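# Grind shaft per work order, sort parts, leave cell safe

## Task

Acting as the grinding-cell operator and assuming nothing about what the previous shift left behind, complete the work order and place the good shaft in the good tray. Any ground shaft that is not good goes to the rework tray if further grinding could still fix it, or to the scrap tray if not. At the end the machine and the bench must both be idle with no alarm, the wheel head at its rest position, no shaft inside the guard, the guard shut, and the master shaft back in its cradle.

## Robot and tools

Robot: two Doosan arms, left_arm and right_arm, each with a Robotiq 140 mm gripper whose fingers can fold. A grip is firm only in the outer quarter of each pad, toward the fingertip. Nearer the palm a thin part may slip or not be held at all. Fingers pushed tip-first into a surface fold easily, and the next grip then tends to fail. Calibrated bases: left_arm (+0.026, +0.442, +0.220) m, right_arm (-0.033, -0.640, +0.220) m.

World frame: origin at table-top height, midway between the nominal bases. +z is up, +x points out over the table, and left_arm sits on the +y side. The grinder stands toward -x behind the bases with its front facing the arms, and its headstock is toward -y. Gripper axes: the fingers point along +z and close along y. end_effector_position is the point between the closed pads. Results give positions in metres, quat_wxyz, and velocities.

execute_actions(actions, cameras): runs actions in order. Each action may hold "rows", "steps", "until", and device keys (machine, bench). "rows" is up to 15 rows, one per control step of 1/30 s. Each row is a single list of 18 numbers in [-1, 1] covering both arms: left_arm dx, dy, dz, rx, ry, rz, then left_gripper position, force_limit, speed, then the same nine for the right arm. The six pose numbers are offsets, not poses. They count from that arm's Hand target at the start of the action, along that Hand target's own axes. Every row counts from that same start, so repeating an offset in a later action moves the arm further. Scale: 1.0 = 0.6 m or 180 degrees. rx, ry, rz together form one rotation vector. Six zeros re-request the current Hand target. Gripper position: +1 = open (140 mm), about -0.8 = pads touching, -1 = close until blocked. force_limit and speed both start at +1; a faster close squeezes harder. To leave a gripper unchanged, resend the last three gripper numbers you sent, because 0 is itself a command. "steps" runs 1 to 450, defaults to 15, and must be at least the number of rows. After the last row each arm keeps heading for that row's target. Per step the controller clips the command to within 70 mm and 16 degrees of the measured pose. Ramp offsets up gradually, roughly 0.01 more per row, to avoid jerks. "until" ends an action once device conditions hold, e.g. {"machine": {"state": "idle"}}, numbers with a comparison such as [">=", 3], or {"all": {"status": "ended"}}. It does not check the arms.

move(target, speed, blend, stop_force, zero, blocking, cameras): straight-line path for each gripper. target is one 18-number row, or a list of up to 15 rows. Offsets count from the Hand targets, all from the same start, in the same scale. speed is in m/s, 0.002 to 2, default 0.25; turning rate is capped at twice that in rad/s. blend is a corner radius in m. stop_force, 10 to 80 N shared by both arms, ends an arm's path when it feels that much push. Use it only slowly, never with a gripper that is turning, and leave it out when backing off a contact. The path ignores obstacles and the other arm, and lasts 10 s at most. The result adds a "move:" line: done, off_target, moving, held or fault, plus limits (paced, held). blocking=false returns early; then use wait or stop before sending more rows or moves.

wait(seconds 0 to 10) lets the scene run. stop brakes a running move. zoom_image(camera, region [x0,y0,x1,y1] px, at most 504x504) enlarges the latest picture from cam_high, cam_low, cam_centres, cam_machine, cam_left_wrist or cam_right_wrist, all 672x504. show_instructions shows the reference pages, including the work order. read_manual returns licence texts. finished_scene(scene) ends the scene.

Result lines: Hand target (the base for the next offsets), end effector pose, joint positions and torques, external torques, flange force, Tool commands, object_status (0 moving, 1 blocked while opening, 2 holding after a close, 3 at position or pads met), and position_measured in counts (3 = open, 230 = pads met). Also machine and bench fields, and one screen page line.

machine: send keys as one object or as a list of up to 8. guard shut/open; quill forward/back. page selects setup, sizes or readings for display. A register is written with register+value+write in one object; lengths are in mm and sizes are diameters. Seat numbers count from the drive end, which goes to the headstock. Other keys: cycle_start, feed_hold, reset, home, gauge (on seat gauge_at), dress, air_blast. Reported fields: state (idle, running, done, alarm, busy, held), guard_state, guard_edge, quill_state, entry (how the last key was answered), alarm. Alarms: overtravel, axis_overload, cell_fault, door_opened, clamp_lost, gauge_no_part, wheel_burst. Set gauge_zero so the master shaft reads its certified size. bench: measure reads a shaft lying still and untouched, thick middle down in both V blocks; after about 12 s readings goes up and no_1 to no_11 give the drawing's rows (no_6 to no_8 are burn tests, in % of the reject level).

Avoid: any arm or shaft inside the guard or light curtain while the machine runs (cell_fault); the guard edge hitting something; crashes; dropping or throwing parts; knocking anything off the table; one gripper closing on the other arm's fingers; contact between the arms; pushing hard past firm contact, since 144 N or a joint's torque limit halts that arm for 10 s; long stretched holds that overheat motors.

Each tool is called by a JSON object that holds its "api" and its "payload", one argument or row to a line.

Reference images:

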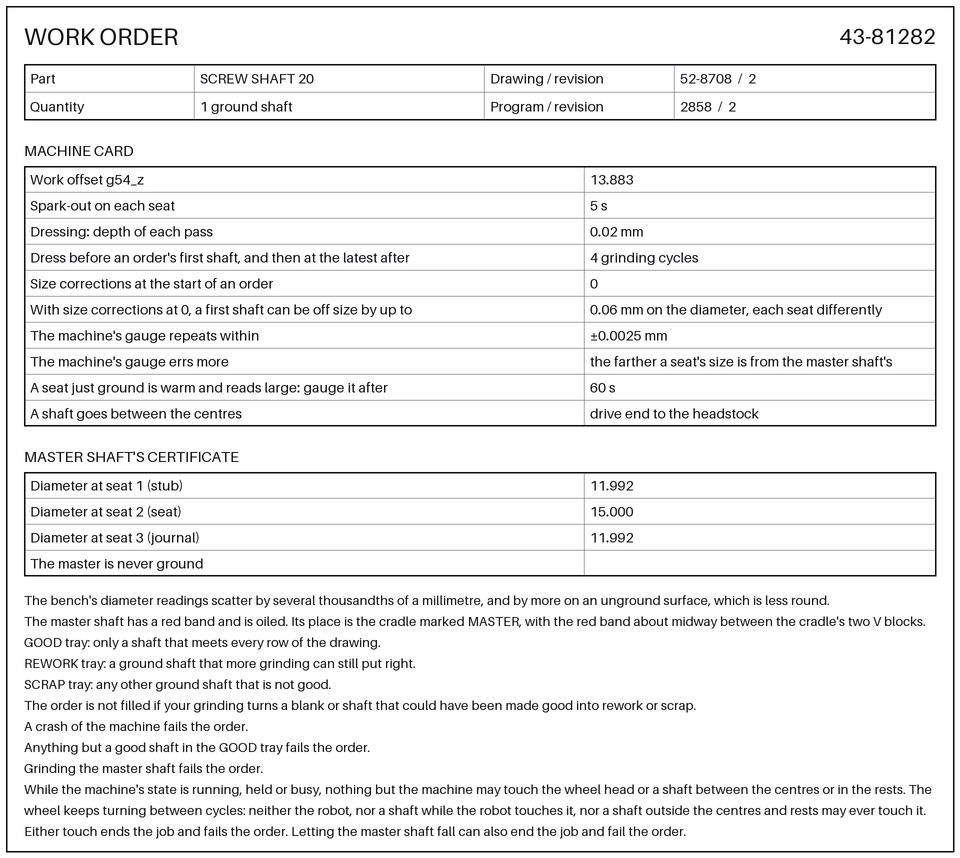

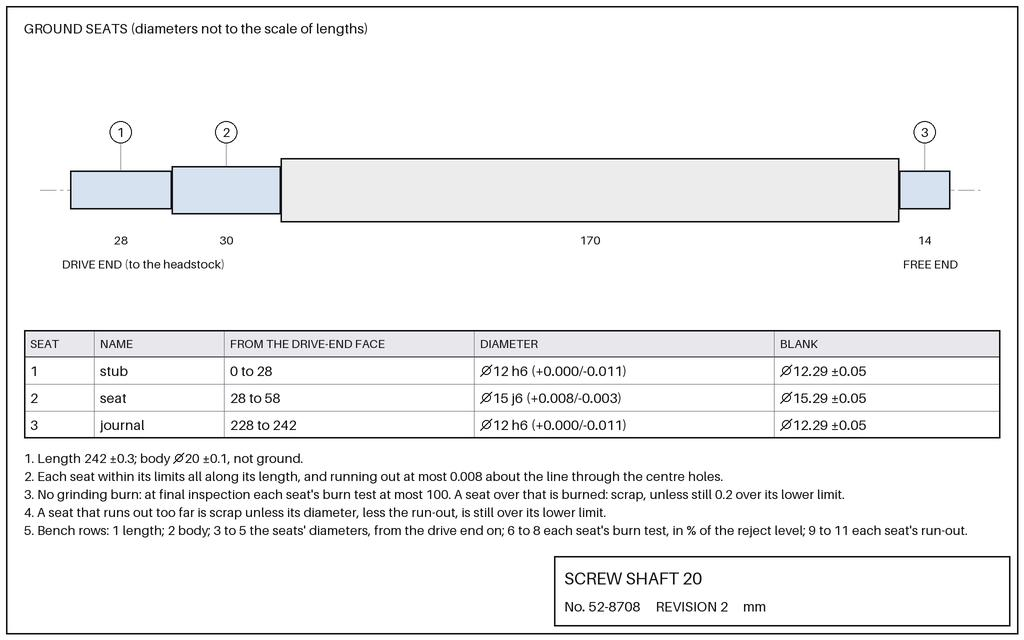

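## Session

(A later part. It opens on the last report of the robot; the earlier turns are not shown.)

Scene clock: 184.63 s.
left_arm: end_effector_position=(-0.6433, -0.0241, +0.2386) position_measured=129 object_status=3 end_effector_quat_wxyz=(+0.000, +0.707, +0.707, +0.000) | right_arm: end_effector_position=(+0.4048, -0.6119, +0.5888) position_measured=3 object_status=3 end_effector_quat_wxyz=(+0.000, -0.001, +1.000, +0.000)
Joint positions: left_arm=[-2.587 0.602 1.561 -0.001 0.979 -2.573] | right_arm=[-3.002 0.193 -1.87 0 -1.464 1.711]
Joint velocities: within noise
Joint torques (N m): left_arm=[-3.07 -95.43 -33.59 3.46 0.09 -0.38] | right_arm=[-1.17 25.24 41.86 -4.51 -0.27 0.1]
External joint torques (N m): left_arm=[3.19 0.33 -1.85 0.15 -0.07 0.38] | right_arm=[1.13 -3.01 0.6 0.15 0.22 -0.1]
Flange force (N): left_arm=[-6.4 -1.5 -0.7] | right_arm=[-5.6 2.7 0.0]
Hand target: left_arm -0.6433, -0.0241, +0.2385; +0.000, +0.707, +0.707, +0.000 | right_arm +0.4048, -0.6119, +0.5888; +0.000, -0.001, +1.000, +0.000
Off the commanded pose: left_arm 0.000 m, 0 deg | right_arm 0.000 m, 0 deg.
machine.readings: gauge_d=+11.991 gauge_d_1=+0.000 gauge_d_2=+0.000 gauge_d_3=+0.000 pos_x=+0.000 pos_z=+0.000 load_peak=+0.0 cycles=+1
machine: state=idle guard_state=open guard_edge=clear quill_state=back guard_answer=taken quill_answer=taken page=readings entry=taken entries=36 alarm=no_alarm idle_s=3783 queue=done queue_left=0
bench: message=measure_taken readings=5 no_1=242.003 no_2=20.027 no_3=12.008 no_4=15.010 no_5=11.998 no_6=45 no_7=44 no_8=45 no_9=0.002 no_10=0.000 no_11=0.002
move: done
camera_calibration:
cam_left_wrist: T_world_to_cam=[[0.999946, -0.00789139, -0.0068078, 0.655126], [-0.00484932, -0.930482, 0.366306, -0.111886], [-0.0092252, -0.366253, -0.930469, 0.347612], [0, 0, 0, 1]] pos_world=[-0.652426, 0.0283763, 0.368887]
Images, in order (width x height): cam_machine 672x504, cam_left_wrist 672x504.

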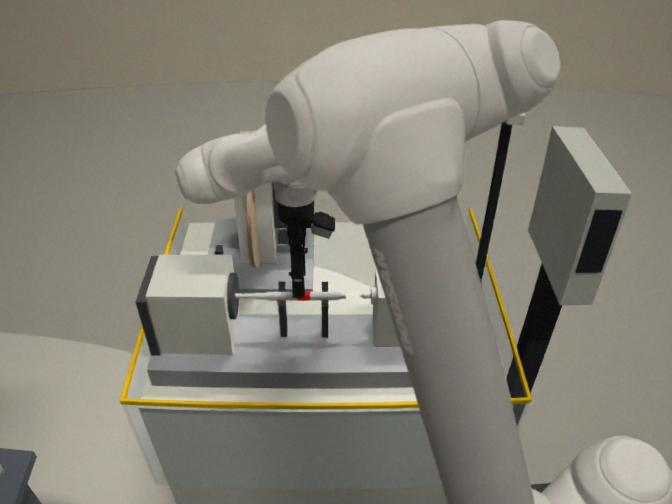

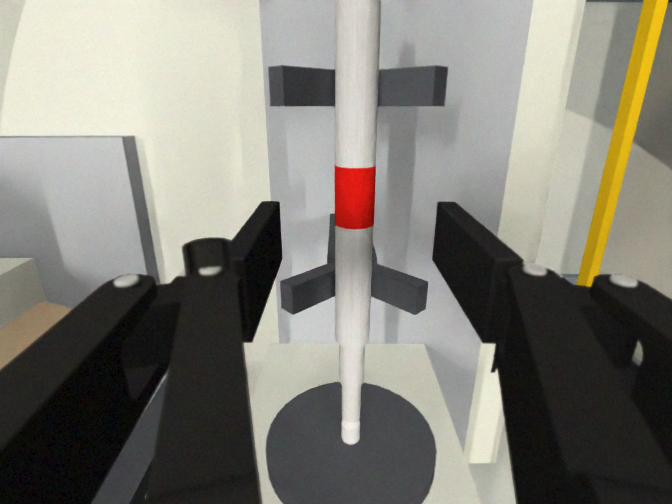

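{"api": "move", "payload": {
  "target": [0,0,0.0635,0,0,0,0,1,-1,0,0,0,0,0,0,1,1,1],
  "speed": 0.08,
  "cameras": []
}}

{"api": "execute_actions", "payload": {
  "actions": [
    {"rows":[[0,0,0,0,0,0,-1,1,-1,0,0,0,0,0,0,1,1,1]],"steps":95}
  ],
  "cameras": ["cam_left_wrist"]
}}

{"api": "move", "payload": {
  "target": [
    [0.02,0,0,0,0,0,-1,1,-1,0,0,0,0,0,0,1,1,1],
    [0.02,0,-0.08,0,0,0,-1,1,-1,0,0,0,0,0,0,1,1,1],
    [0.02,0,-0.42,0,0,0,-1,1,-1,0,0,0,0,0,0,1,1,1],
    [-0.043,0.489,-0.42,0,0,0,-1,1,-1,0,0,0,0,0,0,1,1,1],
    [-0.1265,0.997,-0.42,0,0,0,-1,1,-1,0,0,0,0,0,0,1,1,1]
  ],
  "speed": [0.04,0.06,0.22,0.22,0.22],
  "blend": [0,0.01,0.05,0.05,0],
  "cameras": ["cam_left_wrist"]
}}

Scene clock: 186.10 s.
left_arm: end_effector_position=(-0.6433, -0.0241, +0.2005) position_measured=129 object_status=3 end_effector_quat_wxyz=(+0.000, +0.707, +0.707, +0.000) | right_arm: end_effector_position=(+0.4048, -0.6119, +0.5888) position_measured=3 object_status=3 end_effector_quat_wxyz=(+0.000, -0.001, +1.000, +0.000)
Joint positions: left_arm=[-2.587 0.638 1.581 -0.001 0.923 -2.573] | right_arm=[-3.002 0.193 -1.87 0 -1.464 1.711]
Joint velocities: within noise
Joint torques (N m): left_arm=[-2.16 -96.33 -32.61 3.34 0.19 -0.36] | right_arm=[-0.93 25.58 41.97 -4.53 -0.32 0.12]
External joint torques (N m): left_arm=[2.28 -0.51 -1.51 0.13 -0.18 0.36] | right_arm=[0.82 -3.14 0.75 0.13 0.27 -0.12]
Flange force (N): left_arm=[-4.3 -0.5 -0.9] | right_arm=[-6.1 2.0 -0.2]
Hand target: left_arm -0.6434, -0.0241, +0.2004; +0.000, +0.707, +0.707, +0.000 | right_arm +0.4048, -0.6119, +0.5888; +0.000, -0.001, +1.000, +0.000
Off the commanded pose: left_arm 0.000 m, 0 deg | right_arm 0.000 m, 0 deg.
machine.readings: gauge_d=+11.991 gauge_d_1=+0.000 gauge_d_2=+0.000 gauge_d_3=+0.000 pos_x=+0.000 pos_z=+0.000 load_peak=+0.0 cycles=+1
machine: state=idle guard_state=open guard_edge=clear quill_state=back guard_answer=taken quill_answer=taken page=readings entry=taken entries=36 alarm=no_alarm idle_s=3784 queue=done queue_left=0
bench: message=measure_taken readings=5 no_1=242.003 no_2=20.027 no_3=12.008 no_4=15.010 no_5=11.998 no_6=45 no_7=44 no_8=45 no_9=0.002 no_10=0.000 no_11=0.002
move: done
No camera images: "cameras" was empty.

Scene clock: 189.47 s.
left_arm: end_effector_position=(-0.6434, -0.0240, +0.2004) position_measured=204 object_status=2 end_effector_quat_wxyz=(+0.000, +0.707, +0.707, +0.000) | right_arm: end_effector_position=(+0.4048, -0.6119, +0.5888) position_measured=3 object_status=3 end_effector_quat_wxyz=(+0.000, -0.001, +1.000, +0.000)
Joint positions: left_arm=[-2.587 0.638 1.581 -0.001 0.923 -2.573] | right_arm=[-3.002 0.193 -1.87 0 -1.464 1.711]
Joint velocities: within noise
Joint torques (N m): left_arm=[-1.63 -89.18 -28.54 3.51 0.12 -0.29] | right_arm=[-1.14 25.36 41.89 -4.51 -0.32 0.11]
External joint torques (N m): left_arm=[1.75 -7.52 -5.45 -0.05 -0.1 0.29] | right_arm=[1.19 -3.13 0.62 0.15 0.26 -0.11]
Flange force (N): left_arm=[-3.9 -1.2 -9.7] | right_arm=[-5.8 2.8 0.0]
Hand target: left_arm -0.6434, -0.0241, +0.2004; +0.000, +0.707, +0.707, +0.000 | right_arm +0.4048, -0.6119, +0.5888; +0.000, -0.001, +1.000, +0.000
Off the commanded pose: left_arm 0.000 m, 0 deg | right_arm 0.000 m, 0 deg.
machine.readings: gauge_d=+11.991 gauge_d_1=+0.000 gauge_d_2=+0.000 gauge_d_3=+0.000 pos_x=+0.000 pos_z=+0.000 load_peak=+0.0 cycles=+1
machine: state=idle guard_state=open guard_edge=clear quill_state=back guard_answer=taken quill_answer=taken page=readings entry=taken entries=36 alarm=no_alarm idle_s=3788 queue=done queue_left=0
bench: message=measure_taken readings=5 no_1=242.003 no_2=20.027 no_3=12.008 no_4=15.010 no_5=11.998 no_6=45 no_7=44 no_8=45 no_9=0.002 no_10=0.000 no_11=0.002
camera_calibration:
cam_left_wrist: T_world_to_cam=[[0.999945, -0.00798425, -0.00677324, 0.654857], [-0.00494924, -0.930515, 0.366219, -0.0979281], [-0.00922659, -0.366166, -0.930504, 0.312076], [0, 0, 0, 1]] pos_world=[-0.652426, 0.0283766, 0.330687]
Images, in order (width x height): cam_left_wrist 672x504.

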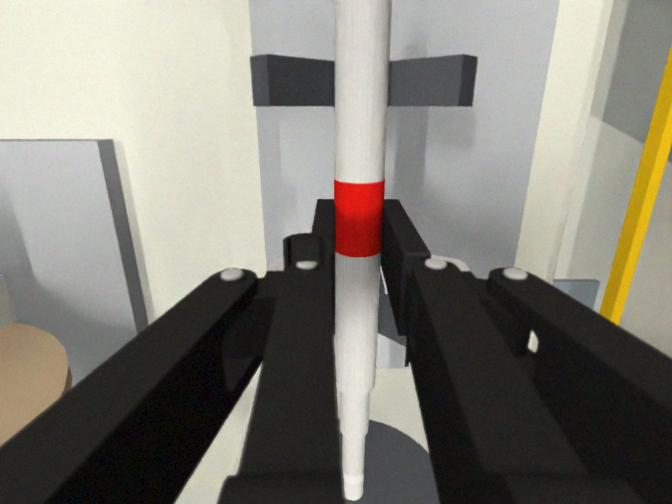

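Scene clock: 194.73 s.
left_arm: end_effector_position=(-0.0452, -0.1008, +0.4521) position_measured=204 object_status=2 end_effector_quat_wxyz=(+0.000, +0.707, +0.707, +0.000) | right_arm: end_effector_position=(+0.4048, -0.6119, +0.5888) position_measured=3 object_status=3 end_effector_quat_wxyz=(+0.000, -0.001, +1.000, +0.000)
Joint positions: left_arm=[-1.776 0.045 1.905 -0.001 1.192 -1.762] | right_arm=[-3.002 0.193 -1.87 0 -1.464 1.711]
Joint velocities: within noise
Joint torques (N m): left_arm=[-1.68 -46.27 -40.33 3.99 0.13 -0.36] | right_arm=[-1.07 25.45 41.93 -4.51 -0.32 0.13]
External joint torques (N m): left_arm=[1.59 2.03 0.53 0.09 -0.1 0.36] | right_arm=[1.01 -3.14 0.62 0.14 0.26 -0.13]
Flange force (N): left_arm=[-3.0 3.2 2.1] | right_arm=[-5.9 2.4 0.0]
Hand target: left_arm -0.0451, -0.1008, +0.4521; +0.000, +0.707, +0.707, +0.000 | right_arm +0.4048, -0.6119, +0.5888; +0.000, -0.001, +1.000, +0.000
Off the commanded pose: left_arm 0.000 m, 0 deg | right_arm 0.000 m, 0 deg.
machine.readings: gauge_d=+11.991 gauge_d_1=+0.000 gauge_d_2=+0.000 gauge_d_3=+0.000 pos_x=+0.000 pos_z=+0.000 load_peak=+0.0 cycles=+1
machine: state=idle guard_state=open guard_edge=clear quill_state=back guard_answer=taken quill_answer=taken page=readings entry=taken entries=36 alarm=no_alarm idle_s=3793 queue=done queue_left=0
bench: message=measure_taken readings=5 no_1=242.003 no_2=20.027 no_3=12.008 no_4=15.010 no_5=11.998 no_6=45 no_7=44 no_8=45 no_9=0.002 no_10=0.000 no_11=0.002
move: done
camera_calibration:
cam_left_wrist: T_world_to_cam=[[0.999945, -0.00798551, -0.00677137, 0.057781], [-0.00494937, -0.930447, 0.366393, -0.258614], [-0.00922624, -0.36634, -0.930435, 0.52367], [0, 0, 0, 1]] pos_world=[-0.0542263, -0.0483239, 0.582387]
Images, in order (width x height): cam_left_wrist 672x504.

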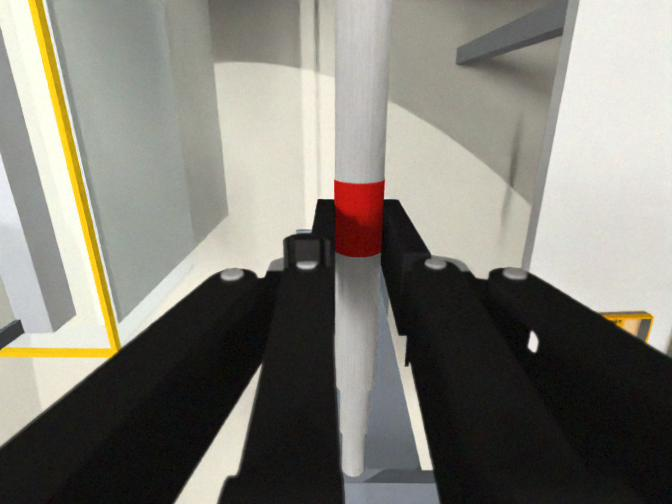

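{"api": "move", "payload": {
  "target": [
    [0.167,0.575,0,0,0,0.24,-1,1,-1,0,0,0,0,0,0,1,1,1],
    [0.6997,0.9977,0.1,0,0,0.4796,-1,1,-1,0,0,0,0,0,0,1,1,1],
    [0.6997,0.9977,0.5375,0,0,0.4796,-1,1,-1,0,0,0,0,0,0,1,1,1]
  ],
  "speed": [0.22,0.22,0.12],
  "blend": [0.05,0.02,0],
  "cameras": ["cam_left_wrist","cam_low"]
}}

{"api": "zoom_image", "payload": {
  "camera": "cam_low",
  "region": [310, 150, 430, 270]
}}

{"api": "zoom_image", "payload": {
  "camera": "cam_left_wrist",
  "region": [200, 0, 500, 200]
}}

Scene clock: 201.67 s.
left_arm: end_effector_position=(+0.5538, +0.3187, +0.1297) position_measured=204 object_status=2 end_effector_quat_wxyz=(+0.000, +1.000, +0.032, +0.000) | right_arm: end_effector_position=(+0.4048, -0.6119, +0.5888) position_measured=3 object_status=3 end_effector_quat_wxyz=(+0.000, -0.001, +1.000, +0.000)
Joint positions: left_arm=[-0.307 0.416 2.178 0.001 0.549 1.213] | right_arm=[-3.002 0.193 -1.87 0 -1.464 1.711]
Joint velocities: within noise
Joint torques (N m): left_arm=[-2.74 -67.07 -22.59 2.13 0.06 -0.38] | right_arm=[-0.89 25.49 41.85 -4.49 -0.32 0.1]
External joint torques (N m): left_arm=[2.59 2.17 0.19 0.17 -0.11 0.38] | right_arm=[0.89 -3.14 0.81 0.1 0.27 -0.1]
Flange force (N): left_arm=[3.6 -4.6 3.9] | right_arm=[-6.2 2.2 -0.3]
Hand target: left_arm +0.5538, +0.3187, +0.1296; +0.000, +1.000, +0.032, +0.000 | right_arm +0.4048, -0.6119, +0.5888; +0.000, -0.001, +1.000, +0.000
Off the commanded pose: left_arm 0.000 m, 0 deg | right_arm 0.000 m, 0 deg.
machine.readings: gauge_d=+11.991 gauge_d_1=+0.000 gauge_d_2=+0.000 gauge_d_3=+0.000 pos_x=+0.000 pos_z=+0.000 load_peak=+0.0 cycles=+1
machine: state=idle guard_state=open guard_edge=clear quill_state=back guard_answer=taken quill_answer=taken page=readings entry=taken entries=36 alarm=no_alarm idle_s=3800 queue=done queue_left=0
bench: message=measure_taken readings=5 no_1=242.003 no_2=20.027 no_3=12.008 no_4=15.010 no_5=11.998 no_6=45 no_7=44 no_8=45 no_9=0.002 no_10=0.000 no_11=0.002
move: done
camera_calibration:
cam_left_wrist: T_world_to_cam=[[0.0561341, -0.998399, -0.00700838, 0.298363], [-0.928485, -0.0547817, 0.367306, 0.485011], [-0.367102, -0.0141113, -0.930074, 0.468719], [0, 0, 0, 1]] pos_world=[0.605645, 0.331069, 0.259886]
Images, in order (width x height): cam_low 672x504, cam_left_wrist 672x504.

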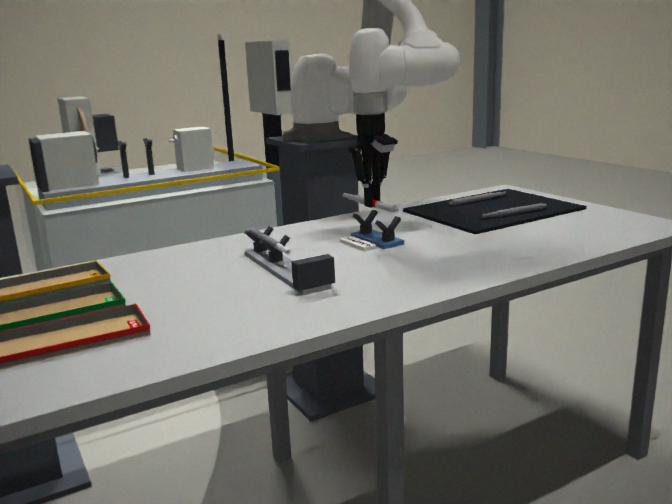

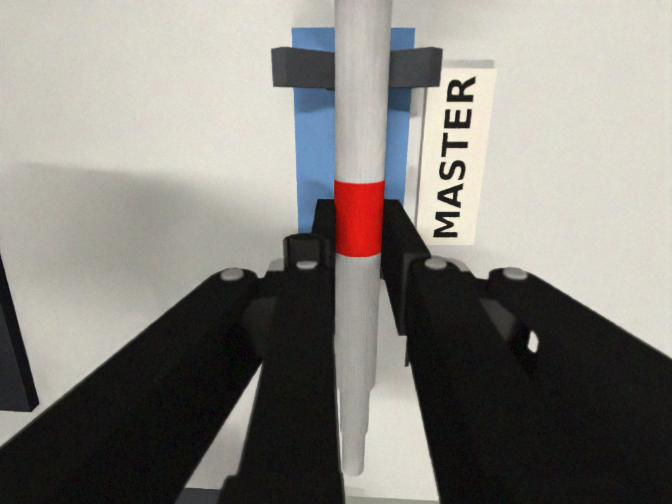

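Scaled by 4.200 from the camera's 672x504 image, which has a finer 960x720 frame.

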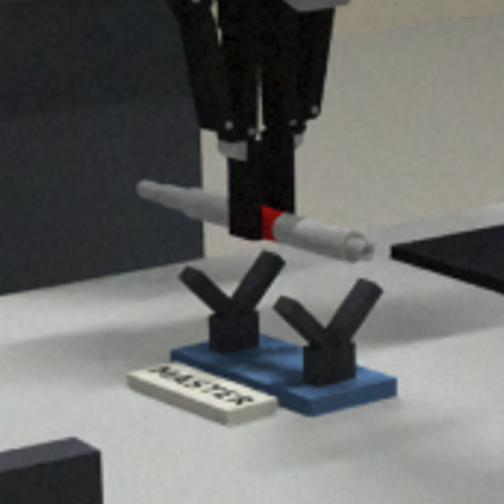

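Scaled by 1.680 from the camera's 672x504 image, which has a finer 960x720 frame.

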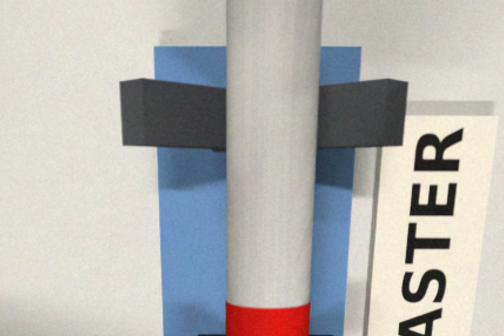

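{"api": "move", "payload": {
  "target": [0,-0.0008,0.055,0,0,0,-1,1,-1,0,0,0,0,0,0,1,1,1],
  "speed": 0.08,
  "cameras": []
}}

{"api": "move", "payload": {
  "target": [0,0,0.045,0,0,0,-1,1,-1,0,0,0,0,0,0,1,1,1],
  "speed": 0.01,
  "stop_force": 10,
  "cameras": ["cam_low","cam_left_wrist"]
}}

{"api": "zoom_image", "payload": {
  "camera": "cam_low",
  "region": [310, 150, 430, 270]
}}

Scene clock: 203.00 s.
left_arm: end_effector_position=(+0.5538, +0.3192, +0.0967) position_measured=204 object_status=2 end_effector_quat_wxyz=(+0.000, +1.000, +0.032, +0.000) | right_arm: end_effector_position=(+0.4048, -0.6119, +0.5888) position_measured=3 object_status=3 end_effector_quat_wxyz=(+0.000, -0.001, +1.000, +0.000)
Joint positions: left_arm=[-0.306 0.472 2.187 0.001 0.483 1.213] | right_arm=[-3.002 0.193 -1.87 0 -1.464 1.711]
Joint velocities: within noise
Joint torques (N m): left_arm=[-2.56 -69.61 -20.19 1.91 0.07 -0.42] | right_arm=[-1.04 25.29 41.85 -4.51 -0.34 0.04]
External joint torques (N m): left_arm=[2.4 1.65 0.14 0.15 -0.13 0.42] | right_arm=[0.92 -3.03 0.56 0.15 0.28 -0.04]
Flange force (N): left_arm=[2.9 -4.6 3.2] | right_arm=[-5.7 2.4 0.1]
Hand target: left_arm +0.5537, +0.3192, +0.0966; +0.000, +1.000, +0.032, +0.000 | right_arm +0.4048, -0.6119, +0.5888; +0.000, -0.001, +1.000, +0.000
Off the commanded pose: left_arm 0.000 m, 0 deg | right_arm 0.000 m, 0 deg.
machine.readings: gauge_d=+11.991 gauge_d_1=+0.000 gauge_d_2=+0.000 gauge_d_3=+0.000 pos_x=+0.000 pos_z=+0.000 load_peak=+0.0 cycles=+1
machine: state=idle guard_state=open guard_edge=clear quill_state=back guard_answer=taken quill_answer=taken page=readings entry=taken entries=36 alarm=no_alarm idle_s=3801 queue=done queue_left=0
bench: message=measure_taken readings=5 no_1=242.003 no_2=20.027 no_3=12.008 no_4=15.010 no_5=11.998 no_6=45 no_7=44 no_8=45 no_9=0.002 no_10=0.000 no_11=0.002
move: done
No camera images: "cameras" was empty.

Scene clock: 205.30 s.
left_arm: end_effector_position=(+0.5539, +0.3192, +0.0799) position_measured=204 object_status=2 end_effector_quat_wxyz=(+0.000, +1.000, +0.031, +0.000) | right_arm: end_effector_position=(+0.4048, -0.6119, +0.5888) position_measured=3 object_status=3 end_effector_quat_wxyz=(+0.000, -0.001, +1.000, +0.000)
Joint positions: left_arm=[-0.306 0.502 2.19 0.001 0.451 1.213] | right_arm=[-3.002 0.193 -1.87 0 -1.464 1.711]
Joint velocities: within noise
Joint torques (N m): left_arm=[2.87 -46.63 -10.45 3.22 -0.96 -0.43] | right_arm=[-1.13 25.49 41.8 -4.53 -0.36 0.09]
External joint torques (N m): left_arm=[-3 -22.7 -8.17 -1.31 0.91 0.43] | right_arm=[1.07 -3.28 0.58 0.18 0.3 -0.09]
Flange force (N): left_arm=[-4.5 3.6 -43.4] | right_arm=[-6.1 2.6 0.2]
Hand target: left_arm +0.5538, +0.3192, +0.0799; +0.000, +1.000, +0.031, +0.000 (not the last commanded pose) | right_arm +0.4048, -0.6119, +0.5888; +0.000, -0.001, +1.000, +0.000
Off the commanded pose: left_arm 0.010 m, 0 deg | right_arm 0.000 m, 0 deg.
machine.readings: gauge_d=+11.991 gauge_d_1=+0.000 gauge_d_2=+0.000 gauge_d_3=+0.000 pos_x=+0.000 pos_z=+0.000 load_peak=+0.0 cycles=+1
machine: state=idle guard_state=open guard_edge=clear quill_state=back guard_answer=taken quill_answer=taken page=readings entry=taken entries=36 alarm=no_alarm idle_s=3803 queue=done queue_left=0
bench: message=measure_taken readings=5 no_1=242.003 no_2=20.027 no_3=12.008 no_4=15.010 no_5=11.998 no_6=45 no_7=44 no_8=45 no_9=0.002 no_10=0.000 no_11=0.002
move: contact (left_arm)
camera_calibration:
cam_left_wrist: T_world_to_cam=[[0.0560412, -0.998404, -0.00696027, 0.298556], [-0.928573, -0.0546807, 0.3671, 0.503487], [-0.366895, -0.0141096, -0.930155, 0.422336], [0, 0, 0, 1]] pos_world=[0.605745, 0.331569, 0.210086]
Images, in order (width x height): cam_low 672x504, cam_left_wrist 672x504.

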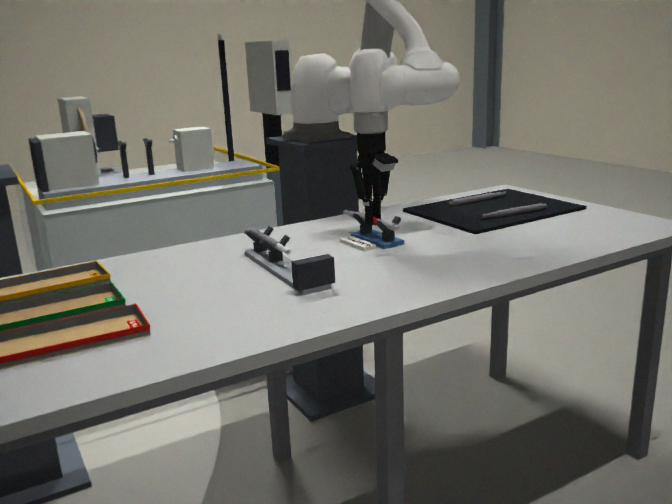

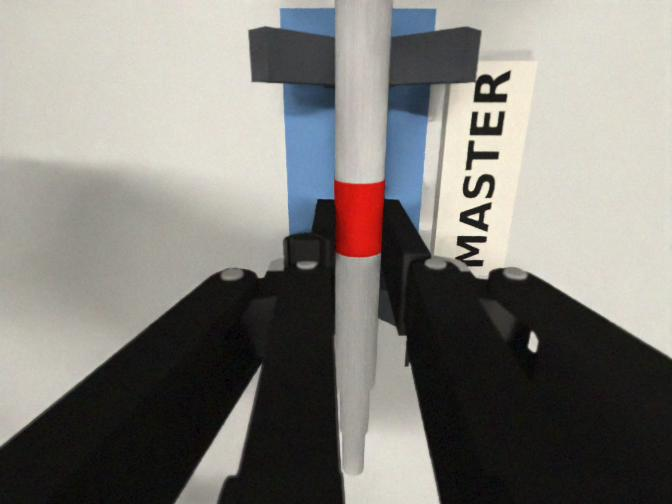

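Scaled by 4.200 from the camera's 672x504 image, which has a finer 960x720 frame.

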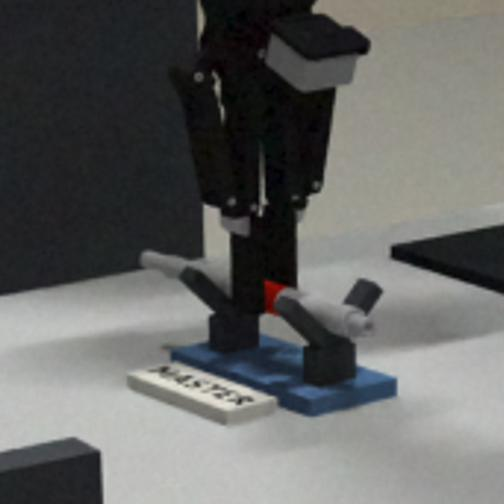

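{"api": "execute_actions", "payload": {
  "actions": [
    {"rows":[[0,0,-0.0025,0,0,0,-1,1,-1,0,0,0,0,0,0,1,1,1]],"steps":12},
    {"rows":[[0,0,0,0,0,0,-0.3,1,-1,0,0,0,0,0,0,1,1,1]],"steps":45}
  ],
  "cameras": ["cam_low"]
}}

{"api": "execute_actions", "payload": {
  "actions": [
    {"machine":[{"page":"setup","guard":"shut"},{"air_blast":true},{"dress":true}],"steps":3}
  ],
  "cameras": []
}}

{"api": "move", "payload": {
  "target": [
    [0,0,-0.2,0,0,0,-0.3,1,-1,0,0,0,0,0,0,1,1,1],
    [0.146,-0.777,-0.367,0,0,0.554,-0.3,1,-1,0,0,0,0,0,0,1,1,1]
  ],
  "speed": [0.15,0.3]
}}

Scene clock: 207.90 s.
left_arm: end_effector_position=(+0.5539, +0.3192, +0.0814) position_measured=167 object_status=3 end_effector_quat_wxyz=(+0.000, +1.000, +0.031, +0.000) | right_arm: end_effector_position=(+0.4048, -0.6119, +0.5888) position_measured=3 object_status=3 end_effector_quat_wxyz=(+0.000, -0.001, +1.000, +0.000)
Joint positions: left_arm=[-0.306 0.499 2.189 0.001 0.454 1.213] | right_arm=[-3.002 0.193 -1.87 0 -1.464 1.711]
Joint velocities: within noise
Joint torques (N m): left_arm=[-2.46 -68.55 -17.89 1.74 0.07 -0.41] | right_arm=[-1.11 25.23 41.89 -4.53 -0.33 0.09]
External joint torques (N m): left_arm=[2.31 -0.7 -0.99 0.2 -0.13 0.41] | right_arm=[1.06 -2.88 0.74 0.14 0.28 -0.09]
External joint torques at the end of the 1st action: left_arm=[2.25 2.54 0.01 0.11 -0.15 0.37] | right_arm=[0.76 -2.96 0.68 0.15 0.25 -0.12]
Flange force (N): left_arm=[2.9 -4.4 -1.1] | right_arm=[-5.6 2.6 -0.2]
Flange force at the end of the 1st action (N): left_arm=[3.6 -3.9 4.8] | right_arm=[-5.8 1.8 -0.1]
Hand target: left_arm +0.5538, +0.3192, +0.0814; +0.000, +1.000, +0.031, +0.000 | right_arm +0.4048, -0.6119, +0.5888; +0.000, -0.001, +1.000, +0.000
Off the commanded pose: left_arm 0.000 m, 0 deg | right_arm 0.000 m, 0 deg.
machine.readings: gauge_d=+11.991 gauge_d_1=+0.000 gauge_d_2=+0.000 gauge_d_3=+0.000 pos_x=+0.000 pos_z=+0.000 load_peak=+0.0 cycles=+1
machine: state=idle guard_state=open guard_edge=clear quill_state=back guard_answer=taken quill_answer=taken page=readings entry=taken entries=36 alarm=no_alarm idle_s=3806 queue=done queue_left=0
bench: message=measure_taken readings=5 no_1=242.003 no_2=20.027 no_3=12.008 no_4=15.010 no_5=11.998 no_6=45 no_7=44 no_8=45 no_9=0.002 no_10=0.000 no_11=0.002
Images, in order (width x height): cam_low 672x504.

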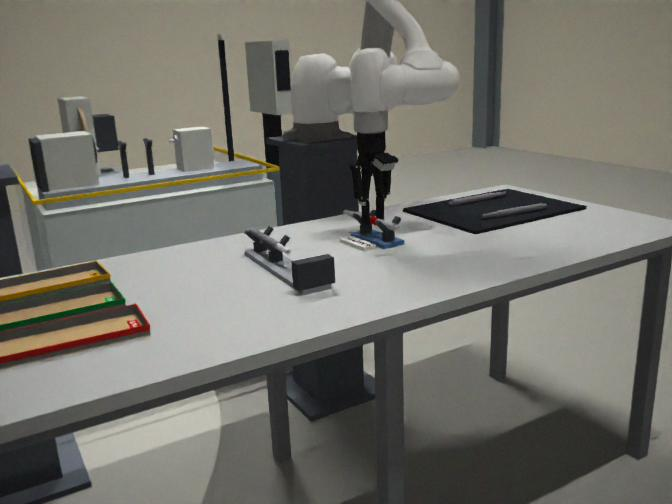

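Scene clock: 208.20 s.
left_arm: end_effector_position=(+0.5539, +0.3192, +0.0814) position_measured=167 object_status=3 end_effector_quat_wxyz=(+0.000, +1.000, +0.031, +0.000) | right_arm: end_effector_position=(+0.4048, -0.6119, +0.5888) position_measured=3 object_status=3 end_effector_quat_wxyz=(+0.000, -0.001, +1.000, +0.000)
Joint positions: left_arm=[-0.306 0.499 2.189 0.001 0.454 1.213] | right_arm=[-3.002 0.193 -1.87 0 -1.464 1.711]
Joint velocities: within noise
Joint torques (N m): left_arm=[-2.78 -68.56 -17.64 1.79 0.1 -0.32] | right_arm=[-1.09 25.5 41.89 -4.54 -0.33 0.08]
External joint torques (N m): left_arm=[2.63 -0.63 -1.13 0.14 -0.15 0.32] | right_arm=[1.11 -3.13 0.82 0.15 0.28 -0.08]
Flange force (N): left_arm=[3.3 -4.7 -1.0] | right_arm=[-6.1 2.7 -0.3]
Hand target: left_arm +0.5538, +0.3192, +0.0814; +0.000, +1.000, +0.031, +0.000 | right_arm +0.4048, -0.6119, +0.5888; +0.000, -0.001, +1.000, +0.000
Tool commands: left_gripper/position=-0.3 left_gripper/force_limit=+1.0 left_gripper/speed=-1.0 right_gripper/position=+1.0 right_gripper/force_limit=+1.0 right_gripper/speed=+1.0
Off the commanded pose: left_arm 0.000 m, 0 deg | right_arm 0.000 m, 0 deg.
machine.setup: program=+2858 g54_z=+13.883 wheel_d=+294.058 sparkout_s=+5.0 dress_depth=+0.020 gauge_at=+3 gauge_zero=-0.160 program_revision=+2 since_dress=+1 stored1_number=+2933 stored1_revision=+6 stored2_number=+8988 stored2_revision=+5 stored3_number=+9000 stored3_revision=+1 stored4_number=+2858 stored4_revision=+2
machine: state=idle guard_state=between guard_edge=clear quill_state=back guard_answer=taken quill_answer=taken page=setup entry=taken entries=36 alarm=no_alarm idle_s=3806 queue=running queue_left=2
bench: message=measure_taken readings=5 no_1=242.003 no_2=20.027 no_3=12.008 no_4=15.010 no_5=11.998 no_6=45 no_7=44 no_8=45 no_9=0.002 no_10=0.000 no_11=0.002
No camera images: "cameras" was empty.

Scene clock: 212.53 s.
left_arm: end_effector_position=(+0.6120, +0.7898, +0.3019) position_measured=167 object_status=3 end_effector_quat_wxyz=(+0.000, -0.668, +0.744, +0.000) | right_arm: end_effector_position=(+0.4048, -0.6119, +0.5888) position_measured=3 object_status=3 end_effector_quat_wxyz=(+0.000, -0.001, +1.000, +0.000)
Joint positions: left_arm=[0.471 0.363 1.811 0.001 0.967 3.732] | right_arm=[-3.002 0.193 -1.87 0 -1.464 1.711]
Joint velocities: within noise
Joint torques (N m): left_arm=[-2.02 -72.35 -33.34 3.55 0.2 -0.35] | right_arm=[-0.99 25.43 41.98 -4.49 -0.31 0.09]
External joint torques (N m): left_arm=[1.91 -0.5 -1.9 0.03 -0.18 0.35] | right_arm=[1.05 -3.21 0.53 0.13 0.26 -0.09]
Flange force (N): left_arm=[-4.6 -0.6 -1.6] | right_arm=[-5.9 2.5 0.2]
Hand target: left_arm +0.6120, +0.7898, +0.3019; +0.000, -0.668, +0.744, +0.000 | right_arm +0.4048, -0.6119, +0.5888; +0.000, -0.001, +1.000, +0.000
Off the commanded pose: left_arm 0.000 m, 0 deg | right_arm 0.000 m, 0 deg.
machine.setup: program=+2858 g54_z=+13.883 wheel_d=+294.058 sparkout_s=+5.0 dress_depth=+0.020 gauge_at=+3 gauge_zero=-0.160 program_revision=+2 since_dress=+1 stored1_number=+2933 stored1_revision=+6 stored2_number=+8988 stored2_revision=+5 stored3_number=+9000 stored3_revision=+1 stored4_number=+2858 stored4_revision=+2
machine: state=running guard_state=shut guard_edge=clear quill_state=back guard_answer=taken quill_answer=taken page=setup entry=taken entries=38 alarm=no_alarm idle_s=3810 queue=running queue_left=0
bench: message=measure_taken readings=5 no_1=242.003 no_2=20.027 no_3=12.008 no_4=15.010 no_5=11.998 no_6=45 no_7=44 no_8=45 no_9=0.002 no_10=0.000 no_11=0.002
move: done
camera_calibration:
cam_left_wrist: T_world_to_cam=[[-0.993539, 0.113336, -0.0058958, 0.530651], [0.103252, 0.924261, 0.367534, -0.903068], [0.0471041, 0.364551, -0.929991, 0.104355], [0, 0, 0, 1]] pos_world=[0.615551, 0.736486, 0.432086]

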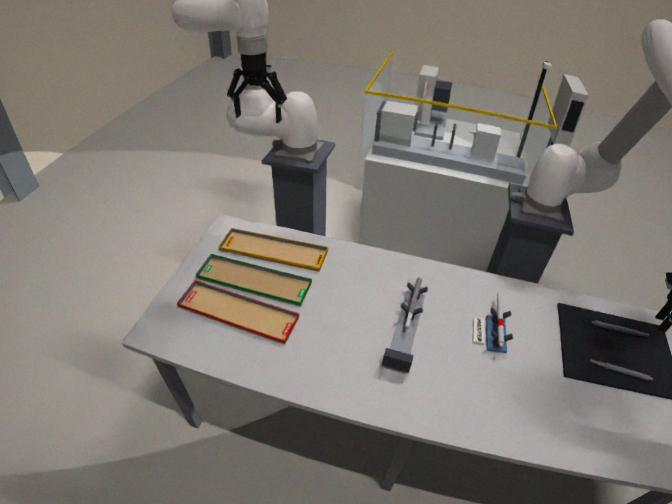

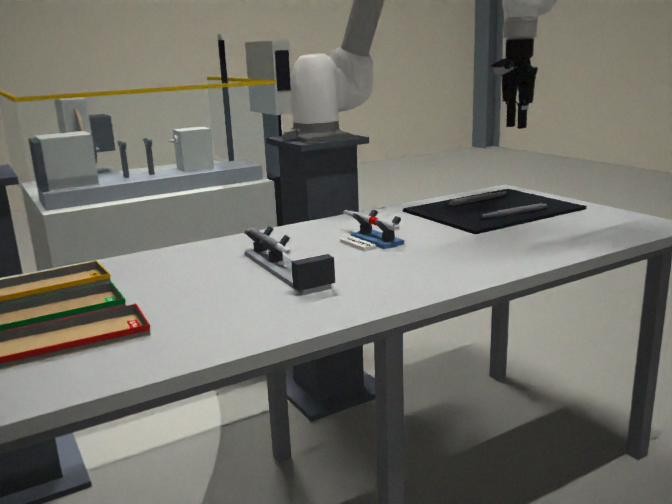

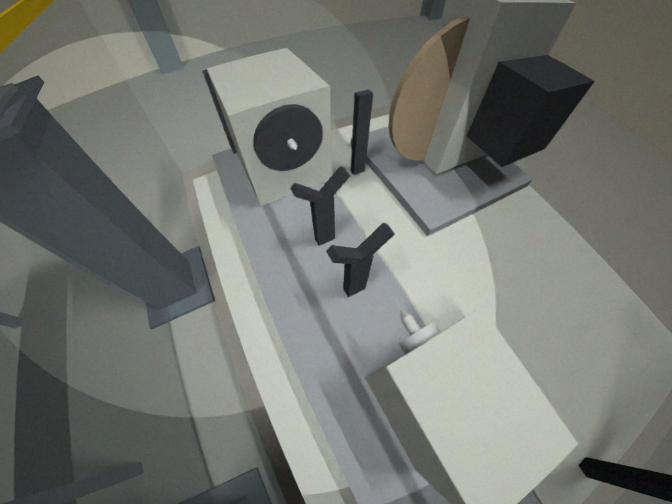

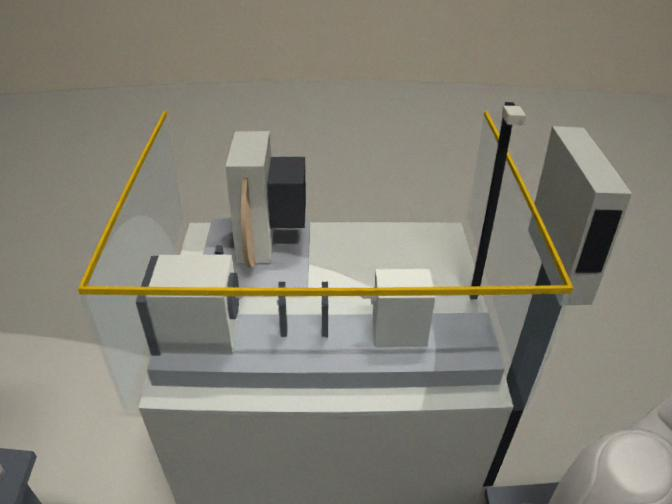

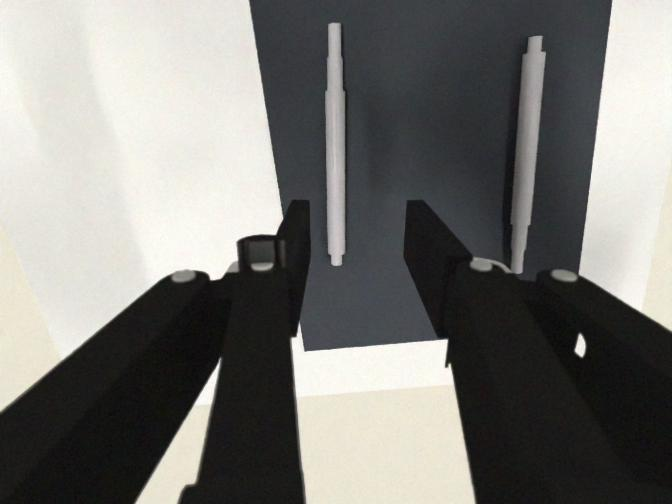

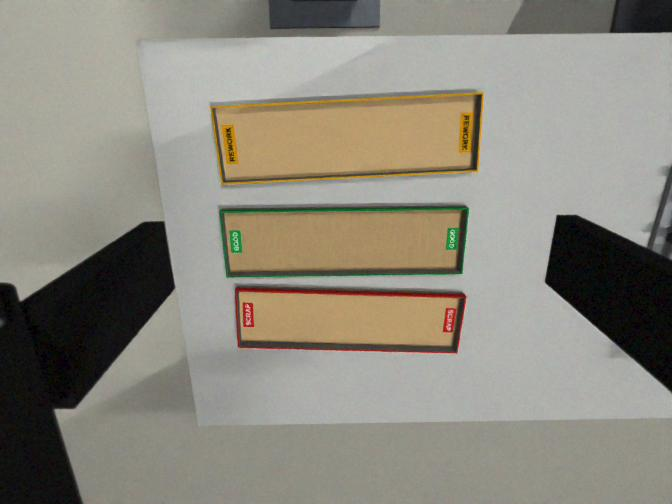

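{"api": "move", "payload": {
  "target": [-0.0248,-0.0163,0.303,0,0,-0.002,0,1,-1,-0.215,0.999,0.46,0,0,0.009,0,1,-1],
  "speed": 0.3,
  "cameras": ["cam_left_wrist","cam_right_wrist"]
}}

Scene clock: 216.33 s.
left_arm: end_effector_position=(+0.6232, +0.8037, +0.1201) position_measured=129 object_status=3 end_effector_quat_wxyz=(+0.000, -0.671, +0.742, +0.000) | right_arm: end_effector_position=(+0.5328, -0.0122, +0.3130) position_measured=129 object_status=0 end_effector_quat_wxyz=(+0.000, +0.013, +1.000, +0.000)
Joint positions: left_arm=[0.481 0.591 1.87 0.001 0.681 3.735] | right_arm=[-2.266 -0.583 -1.441 0 -1.118 2.476]
Joint velocities: within noise
Joint torques (N m): left_arm=[-2.3 -85.31 -25.53 2.61 0.17 -0.42] | right_arm=[-0.97 99.72 37.68 -4.03 -0.32 0.1]
External joint torques (N m): left_arm=[2.19 -0.31 -1.22 0.12 -0.14 0.42] | right_arm=[0.8 -2.71 0.95 0.1 0.29 -0.1]
Flange force (N): left_arm=[-4.4 0.4 -0.5] | right_arm=[-3.2 5.1 1.6]
Hand target: left_arm +0.6232, +0.8037, +0.1201; +0.000, -0.671, +0.742, +0.000 | right_arm +0.5328, -0.0122, +0.3129; +0.000, +0.013, +1.000, +0.000
Off the commanded pose: left_arm 0.000 m, 0 deg | right_arm 0.000 m, 0 deg.
machine.setup: program=+2858 g54_z=+13.883 wheel_d=+294.058 sparkout_s=+5.0 dress_depth=+0.020 gauge_at=+3 gauge_zero=-0.160 program_revision=+2 since_dress=+1 stored1_number=+2933 stored1_revision=+6 stored2_number=+8988 stored2_revision=+5 stored3_number=+9000 stored3_revision=+1 stored4_number=+2858 stored4_revision=+2
machine: state=running guard_state=shut guard_edge=clear quill_state=back guard_answer=taken quill_answer=taken page=setup entry=taken entries=38 alarm=no_alarm idle_s=3814 queue=running queue_left=0
bench: message=measure_taken readings=5 no_1=242.003 no_2=20.027 no_3=12.008 no_4=15.010 no_5=11.998 no_6=45 no_7=44 no_8=45 no_9=0.002 no_10=0.000 no_11=0.002
move: done
camera_calibration:
cam_left_wrist: T_world_to_cam=[[-0.994227, 0.107139, -0.00590832, 0.544618], [0.0974861, 0.924918, 0.367455, -0.847155], [0.0448333, 0.364758, -0.930022, -0.0690562], [0, 0, 0, 1]] pos_world=[0.627155, 0.750388, 0.250286]
cam_right_wrist: T_world_to_cam=[[0.0316541, 0.999416, -0.0128548, 0.010845], [0.934934, -0.0250594, 0.353935, -0.603701], [0.353406, -0.0232219, -0.935182, 0.248387], [0, 0, 0, 1]] pos_world=[0.476296, -0.0201991, 0.446097]
Images, in order (width x height): cam_left_wrist 672x504, cam_right_wrist 672x504.

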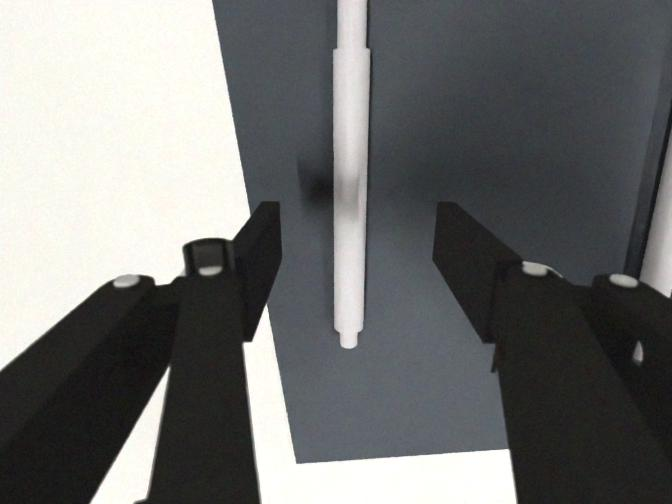

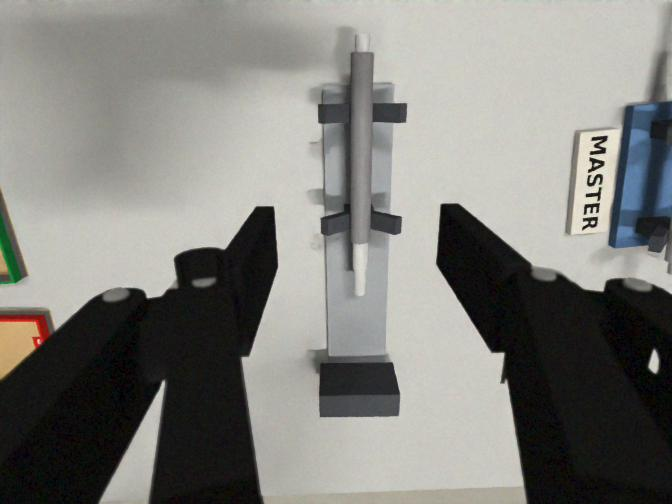

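{"api": "move", "payload": {
  "target": [0.007,-0.0017,0.1235,0,0,0,0,1,-1,-0.013,0.0257,0.30,0,0,0,0,1,-1],
  "speed": 0.12,
  "cameras": ["cam_left_wrist","cam_right_wrist","cam_low"]
}}

{"api": "zoom_image", "payload": {
  "camera": "cam_low",
  "region": [430, 130, 580, 240]
}}

Scene clock: 219.27 s.
left_arm: end_effector_position=(+0.6238, +0.7994, +0.0460) position_measured=129 object_status=3 end_effector_quat_wxyz=(+0.000, -0.671, +0.742, +0.000) | right_arm: end_effector_position=(+0.5411, +0.0030, +0.1330) position_measured=129 object_status=3 end_effector_quat_wxyz=(+0.000, +0.013, +1.000, +0.000)
Joint positions: left_arm=[0.476 0.691 1.883 0.001 0.568 3.729] | right_arm=[-2.262 -0.763 -1.495 -0.001 -0.883 2.48]
Joint velocities: within noise
Joint torques (N m): left_arm=[-2.71 -90.59 -21.83 2.16 0.18 -0.31] | right_arm=[-1.12 108.85 32.65 -3.47 -0.11 0.11]
External joint torques (N m): left_arm=[2.61 0.33 -1.08 0.17 -0.16 0.31] | right_arm=[0.62 -2.44 0.33 0.1 0.06 -0.11]
Flange force (N): left_arm=[-4.9 0.4 0.7] | right_arm=[-2.0 3.3 2.5]
Hand target: left_arm +0.6238, +0.7994, +0.0460; +0.000, -0.671, +0.742, +0.000 | right_arm +0.5411, +0.0030, +0.1329; +0.000, +0.013, +1.000, +0.000
Off the commanded pose: left_arm 0.000 m, 0 deg | right_arm 0.000 m, 0 deg.
machine.setup: program=+2858 g54_z=+13.883 wheel_d=+294.058 sparkout_s=+5.0 dress_depth=+0.020 gauge_at=+3 gauge_zero=-0.160 program_revision=+2 since_dress=+1 stored1_number=+2933 stored1_revision=+6 stored2_number=+8988 stored2_revision=+5 stored3_number=+9000 stored3_revision=+1 stored4_number=+2858 stored4_revision=+2
machine: state=running guard_state=shut guard_edge=clear quill_state=back guard_answer=taken quill_answer=taken page=setup entry=taken entries=38 alarm=no_alarm idle_s=3817 queue=running queue_left=0
bench: message=measure_taken readings=5 no_1=242.003 no_2=20.027 no_3=12.008 no_4=15.010 no_5=11.998 no_6=45 no_7=44 no_8=45 no_9=0.002 no_10=0.000 no_11=0.002
move: done
camera_calibration:
cam_left_wrist: T_world_to_cam=[[-0.994236, 0.107046, -0.00594389, 0.545308], [0.0973857, 0.924915, 0.367488, -0.816041], [0.0448358, 0.364791, -0.930009, -0.136495], [0, 0, 0, 1]] pos_world=[0.627755, 0.746188, 0.176186]
cam_right_wrist: T_world_to_cam=[[0.0316541, 0.999416, -0.0128548, -0.00692269], [0.934934, -0.0250594, 0.353935, -0.547372], [0.353406, -0.0232219, -0.935182, 0.077474], [0, 0, 0, 1]] pos_world=[0.484596, -0.00499906, 0.266097]
Images, in order (width x height): cam_low 672x504, cam_left_wrist 672x504, cam_right_wrist 672x504.

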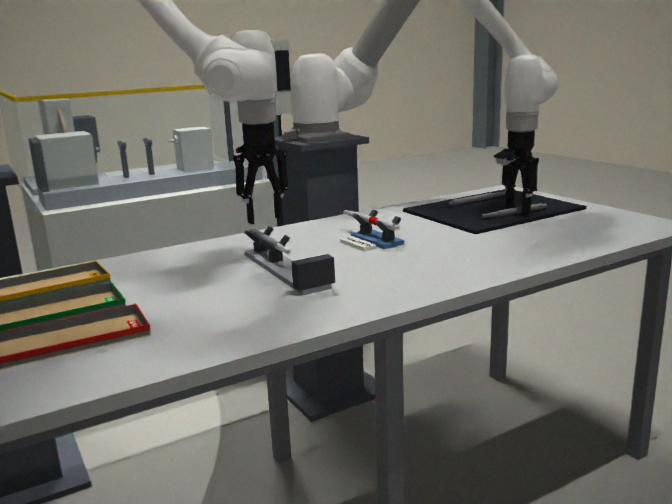

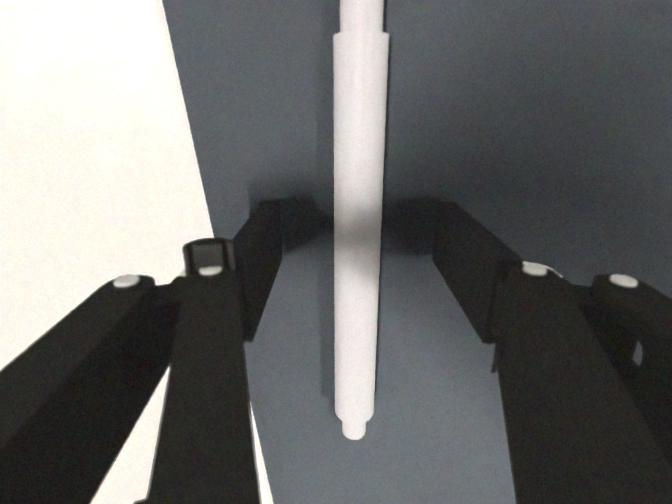

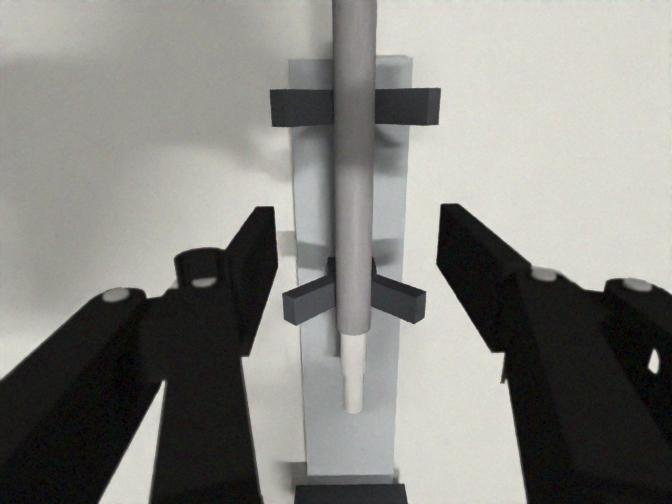

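Scaled by 3.360 from the camera's 672x504 image, which has a finer 960x720 frame.

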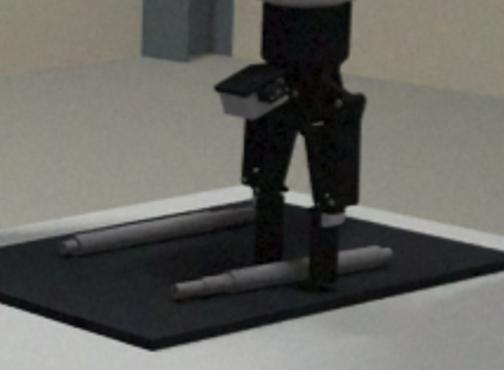

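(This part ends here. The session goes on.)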